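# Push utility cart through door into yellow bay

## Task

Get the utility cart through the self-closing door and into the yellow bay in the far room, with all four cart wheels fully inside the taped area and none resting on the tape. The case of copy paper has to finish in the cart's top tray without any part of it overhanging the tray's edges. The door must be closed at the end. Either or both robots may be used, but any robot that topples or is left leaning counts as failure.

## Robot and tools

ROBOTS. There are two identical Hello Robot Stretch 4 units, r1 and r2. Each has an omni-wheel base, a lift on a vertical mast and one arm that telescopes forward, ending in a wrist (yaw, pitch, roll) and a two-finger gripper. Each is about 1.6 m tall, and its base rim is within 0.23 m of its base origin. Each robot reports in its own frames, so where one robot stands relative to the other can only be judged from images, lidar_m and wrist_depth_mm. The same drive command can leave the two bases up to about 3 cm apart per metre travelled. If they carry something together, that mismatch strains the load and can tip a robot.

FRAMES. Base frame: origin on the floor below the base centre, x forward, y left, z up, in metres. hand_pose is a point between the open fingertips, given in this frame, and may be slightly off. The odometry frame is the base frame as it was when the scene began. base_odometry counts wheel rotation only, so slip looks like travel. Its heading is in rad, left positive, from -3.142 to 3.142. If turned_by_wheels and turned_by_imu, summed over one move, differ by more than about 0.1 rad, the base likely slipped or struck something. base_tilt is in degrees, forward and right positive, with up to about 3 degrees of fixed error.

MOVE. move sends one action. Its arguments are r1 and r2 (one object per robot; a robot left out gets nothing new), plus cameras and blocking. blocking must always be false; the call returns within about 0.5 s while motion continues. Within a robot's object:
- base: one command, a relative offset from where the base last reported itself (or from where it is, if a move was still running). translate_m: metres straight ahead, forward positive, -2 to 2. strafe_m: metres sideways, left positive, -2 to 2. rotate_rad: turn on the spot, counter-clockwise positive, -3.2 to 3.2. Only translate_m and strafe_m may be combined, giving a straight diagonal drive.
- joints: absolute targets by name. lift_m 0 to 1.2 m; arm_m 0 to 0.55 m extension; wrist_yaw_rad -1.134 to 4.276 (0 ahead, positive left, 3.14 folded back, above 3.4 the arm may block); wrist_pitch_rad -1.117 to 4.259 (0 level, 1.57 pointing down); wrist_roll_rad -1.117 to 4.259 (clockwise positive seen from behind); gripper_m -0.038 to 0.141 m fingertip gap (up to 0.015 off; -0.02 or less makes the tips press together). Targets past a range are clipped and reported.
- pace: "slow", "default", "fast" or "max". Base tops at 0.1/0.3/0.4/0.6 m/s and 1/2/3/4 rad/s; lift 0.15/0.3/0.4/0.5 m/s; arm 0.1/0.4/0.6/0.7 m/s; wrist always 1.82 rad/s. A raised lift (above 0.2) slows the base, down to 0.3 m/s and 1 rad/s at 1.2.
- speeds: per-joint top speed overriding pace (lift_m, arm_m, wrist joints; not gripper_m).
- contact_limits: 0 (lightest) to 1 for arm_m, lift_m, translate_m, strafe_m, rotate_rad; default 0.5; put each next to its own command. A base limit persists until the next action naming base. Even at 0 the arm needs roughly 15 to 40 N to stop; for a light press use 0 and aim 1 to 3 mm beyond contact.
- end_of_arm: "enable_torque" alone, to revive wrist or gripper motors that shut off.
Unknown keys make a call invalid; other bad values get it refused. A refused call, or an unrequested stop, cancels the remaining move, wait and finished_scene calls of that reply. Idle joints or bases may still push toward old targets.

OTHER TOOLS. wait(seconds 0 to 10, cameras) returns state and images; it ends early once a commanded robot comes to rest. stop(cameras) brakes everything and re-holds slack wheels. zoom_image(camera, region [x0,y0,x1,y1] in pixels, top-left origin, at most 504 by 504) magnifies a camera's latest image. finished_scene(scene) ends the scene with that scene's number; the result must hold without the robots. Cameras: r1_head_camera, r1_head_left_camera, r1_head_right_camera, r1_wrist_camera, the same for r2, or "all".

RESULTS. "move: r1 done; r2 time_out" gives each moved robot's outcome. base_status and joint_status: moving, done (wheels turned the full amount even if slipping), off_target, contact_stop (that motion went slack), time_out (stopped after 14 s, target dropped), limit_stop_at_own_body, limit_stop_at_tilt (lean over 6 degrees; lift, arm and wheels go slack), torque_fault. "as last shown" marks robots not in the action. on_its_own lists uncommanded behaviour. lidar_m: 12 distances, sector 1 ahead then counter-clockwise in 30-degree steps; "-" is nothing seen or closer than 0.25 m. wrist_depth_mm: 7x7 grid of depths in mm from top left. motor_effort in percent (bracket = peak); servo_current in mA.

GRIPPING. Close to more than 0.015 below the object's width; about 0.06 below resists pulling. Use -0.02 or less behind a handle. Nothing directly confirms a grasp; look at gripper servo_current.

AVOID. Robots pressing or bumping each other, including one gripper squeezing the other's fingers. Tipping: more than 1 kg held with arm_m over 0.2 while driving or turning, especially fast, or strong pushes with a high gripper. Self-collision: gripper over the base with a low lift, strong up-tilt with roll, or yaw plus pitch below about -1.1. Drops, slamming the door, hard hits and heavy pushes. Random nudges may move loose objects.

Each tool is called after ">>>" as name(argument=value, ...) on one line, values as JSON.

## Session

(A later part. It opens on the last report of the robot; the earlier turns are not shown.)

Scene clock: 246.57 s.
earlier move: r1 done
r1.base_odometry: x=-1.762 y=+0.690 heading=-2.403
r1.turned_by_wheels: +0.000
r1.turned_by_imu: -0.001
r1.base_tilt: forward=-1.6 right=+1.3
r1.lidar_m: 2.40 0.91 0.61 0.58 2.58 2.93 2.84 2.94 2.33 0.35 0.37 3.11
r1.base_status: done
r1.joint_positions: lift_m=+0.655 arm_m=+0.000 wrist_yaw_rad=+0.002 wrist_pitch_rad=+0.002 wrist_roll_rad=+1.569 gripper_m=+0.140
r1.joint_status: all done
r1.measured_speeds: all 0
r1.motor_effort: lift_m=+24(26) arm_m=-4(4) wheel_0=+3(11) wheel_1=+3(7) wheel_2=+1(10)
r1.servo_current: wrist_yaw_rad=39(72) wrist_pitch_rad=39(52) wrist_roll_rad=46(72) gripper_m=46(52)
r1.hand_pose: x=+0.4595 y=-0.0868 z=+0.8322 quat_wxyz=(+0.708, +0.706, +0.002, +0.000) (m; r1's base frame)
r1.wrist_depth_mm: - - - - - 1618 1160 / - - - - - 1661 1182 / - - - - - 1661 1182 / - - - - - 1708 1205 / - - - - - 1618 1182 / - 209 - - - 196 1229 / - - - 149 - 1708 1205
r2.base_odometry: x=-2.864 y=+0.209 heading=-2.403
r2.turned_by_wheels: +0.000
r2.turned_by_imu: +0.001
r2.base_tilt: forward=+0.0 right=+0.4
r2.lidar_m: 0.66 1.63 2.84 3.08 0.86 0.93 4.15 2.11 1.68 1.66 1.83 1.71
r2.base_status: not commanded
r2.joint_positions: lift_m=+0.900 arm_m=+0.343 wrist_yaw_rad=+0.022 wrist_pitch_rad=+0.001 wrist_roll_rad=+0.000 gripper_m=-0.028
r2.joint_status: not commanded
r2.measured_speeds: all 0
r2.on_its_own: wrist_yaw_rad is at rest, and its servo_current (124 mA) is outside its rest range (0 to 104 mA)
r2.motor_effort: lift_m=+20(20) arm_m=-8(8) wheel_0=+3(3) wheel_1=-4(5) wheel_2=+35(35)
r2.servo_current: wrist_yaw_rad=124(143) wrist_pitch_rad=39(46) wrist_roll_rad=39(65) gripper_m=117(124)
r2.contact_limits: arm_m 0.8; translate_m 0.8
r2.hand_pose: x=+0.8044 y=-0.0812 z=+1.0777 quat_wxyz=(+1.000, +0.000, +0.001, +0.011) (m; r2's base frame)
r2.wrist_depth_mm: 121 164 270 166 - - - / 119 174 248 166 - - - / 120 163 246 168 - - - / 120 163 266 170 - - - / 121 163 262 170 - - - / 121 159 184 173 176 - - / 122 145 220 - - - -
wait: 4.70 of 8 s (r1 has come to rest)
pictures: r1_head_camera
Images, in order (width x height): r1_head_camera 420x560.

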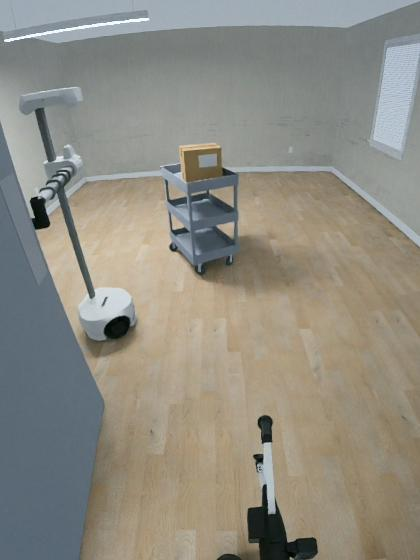

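>>> move(blocking=false, r1={"base":{"translate_m":1.5,"strafe_m":-0.34}}, cameras=[])

>>> wait(seconds=10, cameras=[])

>>> move(blocking=false, r1={"base":{"rotate_rad":0.48}}, cameras=[])

>>> wait(seconds=3, cameras=["r1_head_camera","r1_wrist_camera"])

Scene clock: 255.67 s.
move: r1 moving
r1.base_odometry: x=-1.791 y=+0.674 heading=-2.403
r1.turned_by_wheels: +0.000
r1.turned_by_imu: +0.000
r1.base_tilt: forward=-1.6 right=+1.3
r1.lidar_m: 2.37 0.94 0.62 0.58 2.55 2.98 2.88 2.97 2.42 0.34 2.30 3.11
r1.base_status: translate_m moving; strafe_m moving
r1.joint_positions: lift_m=+0.655 arm_m=+0.000 wrist_yaw_rad=+0.002 wrist_pitch_rad=+0.002 wrist_roll_rad=+1.569 gripper_m=+0.140
r1.joint_status: not commanded
r1.measured_speeds: translate_m=+0.122 strafe_m=-0.029 rotate_rad=+0.003 lift_m=+0.000 arm_m=+0.000 wrist_yaw_rad=+0.000 wrist_pitch_rad=+0.000 wrist_roll_rad=+0.000
r1.motor_effort: lift_m=+24(24) arm_m=-4(4) wheel_0=+8(10) wheel_1=+4(6) wheel_2=-9(9)
r1.servo_current: wrist_yaw_rad=26(65) wrist_pitch_rad=39(46) wrist_roll_rad=39(65) gripper_m=39(46)
r1.hand_pose: x=+0.4595 y=-0.0868 z=+0.8322 quat_wxyz=(+0.708, +0.706, +0.002, +0.000) (m; r1's base frame)
r1.wrist_depth_mm: - - - - - 1618 1138 / - - - - - 1661 1182 / - - - - - 1708 1182 / - - - - - 1708 1182 / - - - - - 1618 1205 / - 210 - - - 197 1229 / - - - 150 - 1756 1205
r2.base_odometry: x=-2.864 y=+0.209 heading=-2.403
r2.turned_by_wheels: +0.000
r2.turned_by_imu: +0.000
r2.base_tilt: forward=+0.0 right=+0.4
r2.lidar_m: 0.67 1.62 2.86 3.07 0.86 0.90 4.12 2.08 1.69 1.66 1.81 1.71
r2.base_status: not commanded
r2.joint_positions: lift_m=+0.900 arm_m=+0.343 wrist_yaw_rad=+0.022 wrist_pitch_rad=+0.001 wrist_roll_rad=+0.000 gripper_m=-0.028
r2.joint_status: not commanded
r2.measured_speeds: all 0
r2.motor_effort: lift_m=+20(20) arm_m=-8(8) wheel_0=+2(3) wheel_1=-5(5) wheel_2=+34(35)
r2.servo_current: wrist_yaw_rad=130(143) wrist_pitch_rad=33(46) wrist_roll_rad=59(59) gripper_m=117(124)
r2.contact_limits: arm_m 0.8; translate_m 0.8
r2.hand_pose: x=+0.8044 y=-0.0812 z=+1.0777 quat_wxyz=(+1.000, +0.000, +0.001, +0.011) (m; r2's base frame)
r2.wrist_depth_mm: 121 164 270 166 - - - / 119 174 248 166 - - - / 120 163 246 168 - - - / 120 163 264 169 - - - / 121 162 263 170 - - - / 121 160 184 173 176 - - / 122 145 219 - - - -
pictures: none
No camera images: "cameras" was empty.

Scene clock: 261.77 s.
earlier move: r1 done
r1.base_odometry: x=-3.100 y=-0.069 heading=-2.403
r1.turned_by_wheels: +0.000
r1.turned_by_imu: -0.002
r1.base_tilt: forward=-1.6 right=+1.3
r1.lidar_m: 1.10 1.07 1.05 1.03 1.10 1.39 1.33 1.43 1.91 1.85 1.91 2.57
r1.base_status: done
r1.joint_positions: lift_m=+0.655 arm_m=+0.000 wrist_yaw_rad=+0.002 wrist_pitch_rad=+0.002 wrist_roll_rad=+1.569 gripper_m=+0.140
r1.joint_status: not commanded
r1.measured_speeds: all 0
r1.motor_effort: lift_m=+24(24) arm_m=-3(4) wheel_0=+2(10) wheel_1=+3(6) wheel_2=+0(10)
r1.servo_current: wrist_yaw_rad=39(72) wrist_pitch_rad=46(52) wrist_roll_rad=52(65) gripper_m=46(52)
r1.hand_pose: x=+0.4595 y=-0.0868 z=+0.8322 quat_wxyz=(+0.708, +0.706, +0.002, +0.000) (m; r1's base frame)
r1.wrist_depth_mm: - - - - - 1661 1160 / - - - - - 1661 1182 / - - - - - 1661 1160 / - - - - - 1661 1182 / - - - - - 1618 1205 / - 209 - - - 196 1229 / - - - 142 - - -
r2.base_odometry: x=-2.864 y=+0.209 heading=-2.403
r2.turned_by_wheels: +0.000
r2.turned_by_imu: +0.001
r2.base_tilt: forward=+0.0 right=+0.4
r2.lidar_m: 0.67 2.09 1.02 1.20 0.86 0.92 4.17 2.11 1.67 1.67 1.84 1.71
r2.base_status: not commanded
r2.joint_positions: lift_m=+0.900 arm_m=+0.343 wrist_yaw_rad=+0.022 wrist_pitch_rad=+0.001 wrist_roll_rad=+0.000 gripper_m=-0.028
r2.joint_status: not commanded
r2.measured_speeds: all 0
r2.on_its_own: wrist_yaw_rad is at rest, and its servo_current (117 mA) is outside its rest range (0 to 104 mA)
r2.motor_effort: lift_m=+20(20) arm_m=-8(8) wheel_0=+3(3) wheel_1=-5(5) wheel_2=+34(35)
r2.servo_current: wrist_yaw_rad=117(150) wrist_pitch_rad=33(46) wrist_roll_rad=52(59) gripper_m=117(130)
r2.contact_limits: arm_m 0.8; translate_m 0.8
r2.hand_pose: x=+0.8044 y=-0.0812 z=+1.0777 quat_wxyz=(+1.000, +0.000, +0.001, +0.011) (m; r2's base frame)
r2.wrist_depth_mm: 121 163 270 166 - - - / 119 174 247 166 - - - / 120 163 245 168 - - - / 120 163 266 170 - - - / 121 162 264 170 - - - / 121 159 183 172 176 - - / 122 145 220 - - - -
wait: 6.10 of 10 s (r1 has come to rest)
pictures: none
No camera images: "cameras" was empty.

Scene clock: 262.27 s.
move: r1 moving
r1.base_odometry: x=-3.100 y=-0.069 heading=-2.151
r1.turned_by_wheels: +0.252
r1.turned_by_imu: +0.253
r1.base_tilt: forward=-1.6 right=+1.3
r1.lidar_m: 1.06 1.08 1.02 1.09 1.18 4.32 1.34 1.56 1.89 1.86 2.12 3.51
r1.base_status: rotate_rad moving
r1.joint_positions: lift_m=+0.655 arm_m=+0.000 wrist_yaw_rad=+0.002 wrist_pitch_rad=+0.002 wrist_roll_rad=+1.569 gripper_m=+0.140
r1.joint_status: not commanded
r1.measured_speeds: translate_m=-0.001 strafe_m=+0.001 rotate_rad=+0.958 lift_m=+0.000 arm_m=+0.000 wrist_yaw_rad=+0.000 wrist_pitch_rad=+0.000 wrist_roll_rad=+0.000
r1.motor_effort: lift_m=+24(24) arm_m=-3(4) wheel_0=-6(9) wheel_1=-6(8) wheel_2=-6(8)
r1.servo_current: wrist_yaw_rad=59(59) wrist_pitch_rad=39(52) wrist_roll_rad=65(65) gripper_m=39(46)
r1.hand_pose: x=+0.4595 y=-0.0868 z=+0.8322 quat_wxyz=(+0.708, +0.706, +0.001, +0.000) (m; r1's base frame)
r1.wrist_depth_mm: - - - - - 1661 1160 / - - - - - 1661 1182 / - - - - - 1661 1182 / - - - - - 1708 1182 / - - - - - 1618 1098 / - 210 976 1138 209 194 866 / - - - 143 - 1336 -
r2.base_odometry: x=-2.864 y=+0.209 heading=-2.403
r2.turned_by_wheels: +0.000
r2.turned_by_imu: +0.000
r2.base_tilt: forward=+0.0 right=+0.4
r2.lidar_m: 0.67 2.09 1.04 1.16 0.84 0.93 4.16 2.11 1.69 1.64 1.86 1.68
r2.base_status: not commanded
r2.joint_positions: lift_m=+0.900 arm_m=+0.343 wrist_yaw_rad=+0.022 wrist_pitch_rad=+0.001 wrist_roll_rad=+0.000 gripper_m=-0.028
r2.joint_status: not commanded
r2.measured_speeds: all 0
r2.motor_effort: lift_m=+20(20) arm_m=-8(8) wheel_0=+3(3) wheel_1=-4(5) wheel_2=+34(34)
r2.servo_current: wrist_yaw_rad=130(137) wrist_pitch_rad=39(46) wrist_roll_rad=46(52) gripper_m=124(124)
r2.contact_limits: arm_m 0.8; translate_m 0.8
r2.hand_pose: x=+0.8044 y=-0.0812 z=+1.0777 quat_wxyz=(+1.000, +0.000, +0.001, +0.011) (m; r2's base frame)
r2.wrist_depth_mm: 121 164 270 166 - - - / 119 174 247 166 - - - / 120 163 247 168 - - - / 120 163 265 170 - - - / 121 162 263 169 - - - / 121 159 184 173 176 - - / 122 145 219 - - - -
pictures: none
No camera images: "cameras" was empty.

Scene clock: 263.03 s.
earlier move: r1 done
r1.base_odometry: x=-3.100 y=-0.069 heading=-1.923
r1.turned_by_wheels: +0.228
r1.turned_by_imu: +0.229
r1.base_tilt: forward=-1.6 right=+1.3
r1.lidar_m: 1.06 1.05 1.01 1.10 1.33 1.36 1.40 1.86 1.86 1.92 2.52 1.13
r1.base_status: done
r1.joint_positions: lift_m=+0.655 arm_m=+0.000 wrist_yaw_rad=+0.002 wrist_pitch_rad=+0.002 wrist_roll_rad=+1.569 gripper_m=+0.140
r1.joint_status: not commanded
r1.measured_speeds: all 0
r1.motor_effort: lift_m=+24(24) arm_m=-4(4) wheel_0=-4(9) wheel_1=-2(8) wheel_2=-1(8)
r1.servo_current: wrist_yaw_rad=33(78) wrist_pitch_rad=46(52) wrist_roll_rad=52(65) gripper_m=46(46)
r1.hand_pose: x=+0.4595 y=-0.0868 z=+0.8322 quat_wxyz=(+0.708, +0.706, +0.001, +0.000) (m; r1's base frame)
r1.wrist_depth_mm: - - - - - 1661 1160 / - - - - - 1661 1182 / - - - - - 1366 854 / - - 1008 - - 1366 842 / - - 1042 - - - 854 / - 210 - - 191 196 1138 / - - - 150 - 1708 1229
r2.base_odometry: x=-2.864 y=+0.209 heading=-2.403
r2.turned_by_wheels: +0.000
r2.turned_by_imu: +0.000
r2.base_tilt: forward=+0.0 right=+0.4
r2.lidar_m: 0.68 2.07 1.04 1.11 0.87 0.92 4.17 2.12 1.69 1.64 1.83 1.71
r2.base_status: not commanded
r2.joint_positions: lift_m=+0.900 arm_m=+0.343 wrist_yaw_rad=+0.022 wrist_pitch_rad=+0.001 wrist_roll_rad=+0.000 gripper_m=-0.028
r2.joint_status: not commanded
r2.measured_speeds: all 0
r2.on_its_own: wrist_yaw_rad is at rest, and its servo_current (150 mA) is outside its rest range (0 to 104 mA)
r2.motor_effort: lift_m=+20(20) arm_m=-8(8) wheel_0=+3(3) wheel_1=-4(5) wheel_2=+34(34)
r2.servo_current: wrist_yaw_rad=150(150) wrist_pitch_rad=39(46) wrist_roll_rad=52(59) gripper_m=117(124)
r2.contact_limits: arm_m 0.8; translate_m 0.8
r2.hand_pose: x=+0.8044 y=-0.0812 z=+1.0777 quat_wxyz=(+1.000, +0.000, +0.001, +0.011) (m; r2's base frame)
r2.wrist_depth_mm: 121 163 270 167 - - - / 119 174 248 166 - - - / 120 163 246 168 - - - / 120 163 265 170 - - - / 121 162 263 169 - - - / 121 160 184 173 176 - - / 122 145 220 - - - -
wait: 0.77 of 3 s (r1 has come to rest)
pictures: r1_head_camera, r1_wrist_camera
Images, in order (width x height): r1_head_camera 420x560, r1_wrist_camera 616x392.

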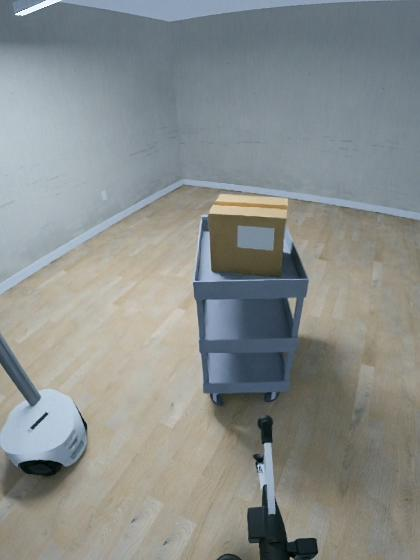

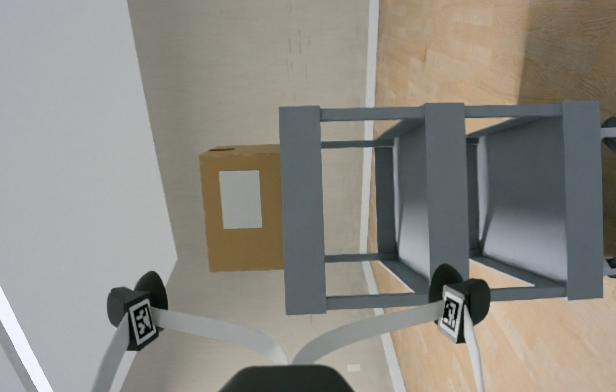

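>>> move(blocking=false, r1={"base":{"translate_m":0.1,"strafe_m":-0.045},"joints":{"arm_m":0.18}}, cameras=[])

>>> wait(seconds=3, cameras=["r1_wrist_camera"])

>>> wait(seconds=0.5, cameras=["r1_wrist_camera"])

Scene clock: 275.27 s.
move: r1 moving
r1.base_odometry: x=-3.124 y=-0.094 heading=-1.923
r1.turned_by_wheels: +0.000
r1.turned_by_imu: +0.000
r1.base_tilt: forward=-1.6 right=+1.3
r1.lidar_m: 1.02 1.06 1.01 1.11 1.34 1.37 1.43 1.88 1.87 1.90 2.49 1.07
r1.base_status: translate_m moving; strafe_m moving
r1.joint_positions: lift_m=+0.655 arm_m=+0.051 wrist_yaw_rad=+0.002 wrist_pitch_rad=+0.002 wrist_roll_rad=+1.569 gripper_m=+0.140
r1.joint_status: arm_m moving
r1.measured_speeds: translate_m=+0.121 strafe_m=-0.055 rotate_rad=-0.002 lift_m=+0.000 arm_m=+0.195 wrist_yaw_rad=+0.000 wrist_pitch_rad=+0.000 wrist_roll_rad=+0.000
r1.motor_effort: lift_m=+24(24) arm_m=+4(7) wheel_0=+8(9) wheel_1=+2(4) wheel_2=-9(10)
r1.servo_current: wrist_yaw_rad=59(72) wrist_pitch_rad=39(46) wrist_roll_rad=46(65) gripper_m=46(46)
r1.hand_pose: x=+0.5102 y=-0.0868 z=+0.8322 quat_wxyz=(+0.708, +0.706, +0.001, +0.000) (m; r1's base frame)
r1.wrist_depth_mm: - - - - - 1618 1138 / - - - - - 1661 1182 / - - - - - 1499 809 / - - 904 - - - - / - - 931 - - - - / - 209 976 - 211 196 - / - - - 150 - 1756 1182
r2.base_odometry: x=-2.864 y=+0.209 heading=-2.403
r2.turned_by_wheels: +0.000
r2.turned_by_imu: +0.000
r2.base_tilt: forward=+0.1 right=+0.4
r2.lidar_m: 0.68 2.08 0.99 1.06 0.83 0.93 4.15 2.11 1.67 1.66 1.82 1.71
r2.base_status: not commanded
r2.joint_positions: lift_m=+0.900 arm_m=+0.343 wrist_yaw_rad=+0.022 wrist_pitch_rad=+0.001 wrist_roll_rad=+0.000 gripper_m=-0.028
r2.joint_status: not commanded
r2.measured_speeds: all 0
r2.motor_effort: lift_m=+20(20) arm_m=-8(8) wheel_0=+2(3) wheel_1=-5(5) wheel_2=+34(35)
r2.servo_current: wrist_yaw_rad=137(137) wrist_pitch_rad=39(46) wrist_roll_rad=59(59) gripper_m=111(124)
r2.contact_limits: arm_m 0.8; translate_m 0.8
r2.hand_pose: x=+0.8044 y=-0.0812 z=+1.0777 quat_wxyz=(+1.000, +0.000, +0.001, +0.011) (m; r2's base frame)
r2.wrist_depth_mm: 121 163 271 166 - - - / 119 174 247 167 - - - / 120 164 246 168 - - - / 120 163 265 170 - - - / 121 163 264 170 - - - / 121 160 184 173 176 - - / 122 145 220 - - - -
pictures: none
No camera images: "cameras" was empty.

Scene clock: 276.40 s.
earlier move: r1 done
r1.base_odometry: x=-3.177 y=-0.147 heading=-1.923
r1.turned_by_wheels: +0.000
r1.turned_by_imu: +0.000
r1.base_tilt: forward=-1.6 right=+1.3
r1.lidar_m: 0.95 1.13 0.98 1.12 1.35 1.46 1.49 2.01 1.86 1.92 2.52 1.03
r1.base_status: done
r1.joint_positions: lift_m=+0.655 arm_m=+0.180 wrist_yaw_rad=+0.002 wrist_pitch_rad=+0.002 wrist_roll_rad=+1.569 gripper_m=+0.140
r1.joint_status: all done
r1.measured_speeds: all 0
r1.motor_effort: lift_m=+24(24) arm_m=+5(7) wheel_0=+0(10) wheel_1=+2(5) wheel_2=+0(10)
r1.servo_current: wrist_yaw_rad=33(72) wrist_pitch_rad=39(46) wrist_roll_rad=46(65) gripper_m=39(52)
r1.hand_pose: x=+0.6394 y=-0.0869 z=+0.8322 quat_wxyz=(+0.708, +0.706, +0.001, +0.000) (m; r1's base frame)
r1.wrist_depth_mm: - - - - - 1661 1160 / - - - - - 1661 1138 / - - - 564 - - - / - - 691 569 - - - / - - 723 569 - - - / - 209 741 574 211 194 - / - - - 142 - 580 1098
r2.base_odometry: x=-2.864 y=+0.209 heading=-2.403
r2.turned_by_wheels: +0.000
r2.turned_by_imu: +0.000
r2.base_tilt: forward=+0.1 right=+0.4
r2.lidar_m: 0.66 2.09 1.00 1.04 0.86 0.90 4.16 2.10 1.68 1.66 1.82 1.69
r2.base_status: not commanded
r2.joint_positions: lift_m=+0.900 arm_m=+0.343 wrist_yaw_rad=+0.022 wrist_pitch_rad=+0.001 wrist_roll_rad=+0.000 gripper_m=-0.028
r2.joint_status: not commanded
r2.measured_speeds: all 0
r2.on_its_own: wrist_yaw_rad is at rest, and its servo_current (137 mA) is outside its rest range (0 to 104 mA)
r2.motor_effort: lift_m=+20(20) arm_m=-8(8) wheel_0=+2(3) wheel_1=-4(5) wheel_2=+34(35)
r2.servo_current: wrist_yaw_rad=137(137) wrist_pitch_rad=39(52) wrist_roll_rad=39(59) gripper_m=117(124)
r2.contact_limits: arm_m 0.8; translate_m 0.8
r2.hand_pose: x=+0.8044 y=-0.0812 z=+1.0777 quat_wxyz=(+1.000, +0.000, +0.001, +0.011) (m; r2's base frame)
r2.wrist_depth_mm: 121 164 271 166 - - - / 119 174 248 166 - - - / 120 163 246 168 - - - / 120 163 265 169 - - - / 120 162 263 169 - - - / 121 159 184 173 176 - - / 122 145 220 - - - -
wait: 1.13 of 3 s (r1 has come to rest)
pictures: r1_wrist_camera
Images, in order (width x height): r1_wrist_camera 616x392.

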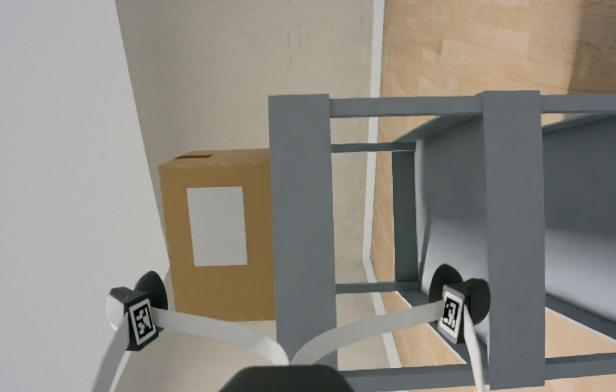

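Scene clock: 276.90 s.
r1.base_odometry: x=-3.177 y=-0.147 heading=-1.923
r1.turned_by_wheels: +0.000
r1.turned_by_imu: +0.000
r1.base_tilt: forward=-1.6 right=+1.3
r1.lidar_m: 0.96 1.13 1.00 1.10 1.34 1.45 1.51 2.00 1.87 1.92 2.51 1.01
r1.base_status: done
r1.joint_positions: lift_m=+0.655 arm_m=+0.180 wrist_yaw_rad=+0.002 wrist_pitch_rad=+0.002 wrist_roll_rad=+1.569 gripper_m=+0.140
r1.joint_status: all done
r1.measured_speeds: all 0
r1.motor_effort: lift_m=+24(24) arm_m=+4(7) wheel_0=+0(10) wheel_1=+3(5) wheel_2=+0(10)
r1.servo_current: wrist_yaw_rad=52(72) wrist_pitch_rad=39(46) wrist_roll_rad=46(65) gripper_m=33(52)
r1.hand_pose: x=+0.6394 y=-0.0868 z=+0.8322 quat_wxyz=(+0.708, +0.706, +0.001, +0.000) (m; r1's base frame)
r1.wrist_depth_mm: - - - - - 1618 1160 / - - - - - 1708 1118 / - - - 574 - - - / - - 699 569 - - - / - - 723 574 - - - / - 209 732 574 211 195 - / - - - 143 - 591 1098
r2.base_odometry: x=-2.864 y=+0.209 heading=-2.403
r2.turned_by_wheels: +0.000
r2.turned_by_imu: +0.000
r2.base_tilt: forward=+0.0 right=+0.4
r2.lidar_m: 0.68 2.09 1.01 1.03 0.86 0.92 4.13 2.09 1.70 1.67 1.81 1.71
r2.base_status: not commanded
r2.joint_positions: lift_m=+0.900 arm_m=+0.343 wrist_yaw_rad=+0.022 wrist_pitch_rad=+0.001 wrist_roll_rad=+0.000 gripper_m=-0.028
r2.joint_status: not commanded
r2.measured_speeds: all 0
r2.on_its_own: wrist_yaw_rad is at rest, and its servo_current (130 mA) is outside its rest range (0 to 104 mA)
r2.motor_effort: lift_m=+20(20) arm_m=-8(8) wheel_0=+2(3) wheel_1=-5(5) wheel_2=+35(35)
r2.servo_current: wrist_yaw_rad=130(137) wrist_pitch_rad=39(52) wrist_roll_rad=46(59) gripper_m=117(124)
r2.contact_limits: arm_m 0.8; translate_m 0.8
r2.hand_pose: x=+0.8044 y=-0.0812 z=+1.0777 quat_wxyz=(+1.000, +0.000, +0.001, +0.011) (m; r2's base frame)
r2.wrist_depth_mm: 121 164 271 166 - - - / 119 173 247 167 - - - / 120 163 246 168 - - - / 120 163 266 169 - - - / 121 162 263 170 - - - / 121 160 184 172 176 - - / 122 145 218 - - - -
wait: 0.50 s; at rest by 0.27 s
pictures: r1_wrist_camera
Images, in order (width x height): r1_wrist_camera 616x392.

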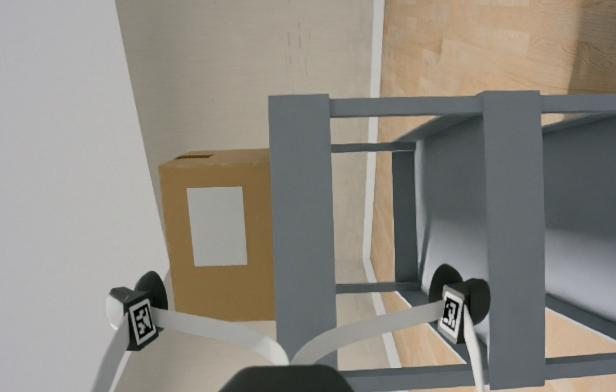

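>>> move(blocking=false, r1={"base":{"translate_m":0.25},"joints":{"arm_m":0.28},"pace":"default"}, cameras=[])

>>> wait(seconds=3, cameras=["r1_wrist_camera"])

Scene clock: 284.03 s.
move: r1 moving
r1.base_odometry: x=-3.188 y=-0.177 heading=-1.923
r1.turned_by_wheels: +0.000
r1.turned_by_imu: +0.000
r1.base_tilt: forward=-1.6 right=+1.2
r1.lidar_m: 0.91 3.04 0.98 1.11 1.33 1.49 1.53 2.01 1.89 1.93 2.52 0.98
r1.base_status: translate_m moving
r1.joint_positions: lift_m=+0.655 arm_m=+0.231 wrist_yaw_rad=+0.002 wrist_pitch_rad=+0.002 wrist_roll_rad=+1.569 gripper_m=+0.140
r1.joint_status: arm_m moving
r1.measured_speeds: translate_m=+0.122 strafe_m=+0.000 rotate_rad=-0.007 lift_m=+0.000 arm_m=+0.195 wrist_yaw_rad=+0.000 wrist_pitch_rad=+0.000 wrist_roll_rad=+0.000
r1.motor_effort: lift_m=+24(24) arm_m=+5(6) wheel_0=+8(8) wheel_1=+4(7) wheel_2=-8(9)
r1.servo_current: wrist_yaw_rad=52(59) wrist_pitch_rad=46(46) wrist_roll_rad=52(52) gripper_m=39(46)
r1.hand_pose: x=+0.6902 y=-0.0869 z=+0.8322 quat_wxyz=(+0.708, +0.706, +0.001, +0.000) (m; r1's base frame)
r1.wrist_depth_mm: - - - - - 1576 1160 / - - - - - 1576 1160 / - - - 512 - - - / - - 634 504 - - - / - - 654 504 - - - / - 210 654 504 209 195 - / - - - 143 - 788 -
r2.base_odometry: x=-2.864 y=+0.209 heading=-2.403
r2.turned_by_wheels: +0.000
r2.turned_by_imu: +0.000
r2.base_tilt: forward=+0.0 right=+0.4
r2.lidar_m: 0.68 2.08 0.96 0.98 0.85 0.94 4.16 2.11 1.67 1.66 1.84 1.70
r2.base_status: not commanded
r2.joint_positions: lift_m=+0.900 arm_m=+0.343 wrist_yaw_rad=+0.022 wrist_pitch_rad=+0.001 wrist_roll_rad=+0.000 gripper_m=-0.028
r2.joint_status: not commanded
r2.measured_speeds: all 0
r2.motor_effort: lift_m=+20(20) arm_m=-8(8) wheel_0=+2(3) wheel_1=-5(5) wheel_2=+35(35)
r2.servo_current: wrist_yaw_rad=130(137) wrist_pitch_rad=39(46) wrist_roll_rad=46(52) gripper_m=124(130)
r2.contact_limits: arm_m 0.8; translate_m 0.8
r2.hand_pose: x=+0.8044 y=-0.0812 z=+1.0777 quat_wxyz=(+1.000, +0.000, +0.001, +0.011) (m; r2's base frame)
r2.wrist_depth_mm: 121 164 270 166 - - - / 119 174 247 166 - - - / 120 164 246 168 - - - / 120 163 264 169 - - - / 121 163 262 170 - - - / 121 160 184 172 176 - - / 122 145 219 - - - -
pictures: none
No camera images: "cameras" was empty.

Scene clock: 285.83 s.
earlier move: r1 done
r1.base_odometry: x=-3.263 y=-0.382 heading=-1.923
r1.turned_by_wheels: +0.000
r1.turned_by_imu: +0.000
r1.base_tilt: forward=-1.6 right=+1.3
r1.lidar_m: 0.71 2.92 0.86 1.04 1.26 1.69 1.75 2.12 1.98 2.05 2.64 0.76
r1.base_status: done
r1.joint_positions: lift_m=+0.655 arm_m=+0.280 wrist_yaw_rad=+0.002 wrist_pitch_rad=+0.002 wrist_roll_rad=+1.569 gripper_m=+0.140
r1.joint_status: all done
r1.measured_speeds: all 0
r1.motor_effort: lift_m=+24(24) arm_m=+4(7) wheel_0=+2(8) wheel_1=+2(7) wheel_2=+0(10)
r1.servo_current: wrist_yaw_rad=52(65) wrist_pitch_rad=39(46) wrist_roll_rad=52(72) gripper_m=39(46)
r1.hand_pose: x=+0.7394 y=-0.0869 z=+0.8322 quat_wxyz=(+0.708, +0.706, +0.001, +0.000) (m; r1's base frame)
r1.wrist_depth_mm: - - 221 222 234 1537 1138 / - - - 223 - 1756 - / - 343 342 223 223 - - / 351 349 351 223 820 - - / 364 359 359 224 224 798 - / - 210 224 224 209 195 - / - 387 389 150 - 1921 -
r2.base_odometry: x=-2.864 y=+0.209 heading=-2.403
r2.turned_by_wheels: +0.000
r2.turned_by_imu: +0.000
r2.base_tilt: forward=+0.0 right=+0.4
r2.lidar_m: 0.70 2.09 0.96 0.88 0.87 0.94 4.17 2.12 1.69 1.65 1.81 1.69
r2.base_status: not commanded
r2.joint_positions: lift_m=+0.900 arm_m=+0.343 wrist_yaw_rad=+0.022 wrist_pitch_rad=+0.001 wrist_roll_rad=+0.000 gripper_m=-0.028
r2.joint_status: not commanded
r2.measured_speeds: all 0
r2.on_its_own: wrist_yaw_rad is at rest, and its servo_current (130 mA) is outside its rest range (0 to 104 mA)
r2.motor_effort: lift_m=+20(20) arm_m=-8(8) wheel_0=+3(3) wheel_1=-5(5) wheel_2=+34(35)
r2.servo_current: wrist_yaw_rad=130(143) wrist_pitch_rad=46(46) wrist_roll_rad=52(59) gripper_m=117(130)
r2.contact_limits: arm_m 0.8; translate_m 0.8
r2.hand_pose: x=+0.8044 y=-0.0812 z=+1.0777 quat_wxyz=(+1.000, +0.000, +0.001, +0.011) (m; r2's base frame)
r2.wrist_depth_mm: 121 163 270 166 - - - / 119 174 248 167 - - - / 120 164 246 167 - - - / 120 163 265 169 - - - / 121 162 263 170 - - - / 121 160 185 173 176 - - / 122 145 220 - - - -
wait: 1.80 of 3 s (r1 has come to rest)
pictures: r1_wrist_camera
Images, in order (width x height): r1_wrist_camera 616x392.

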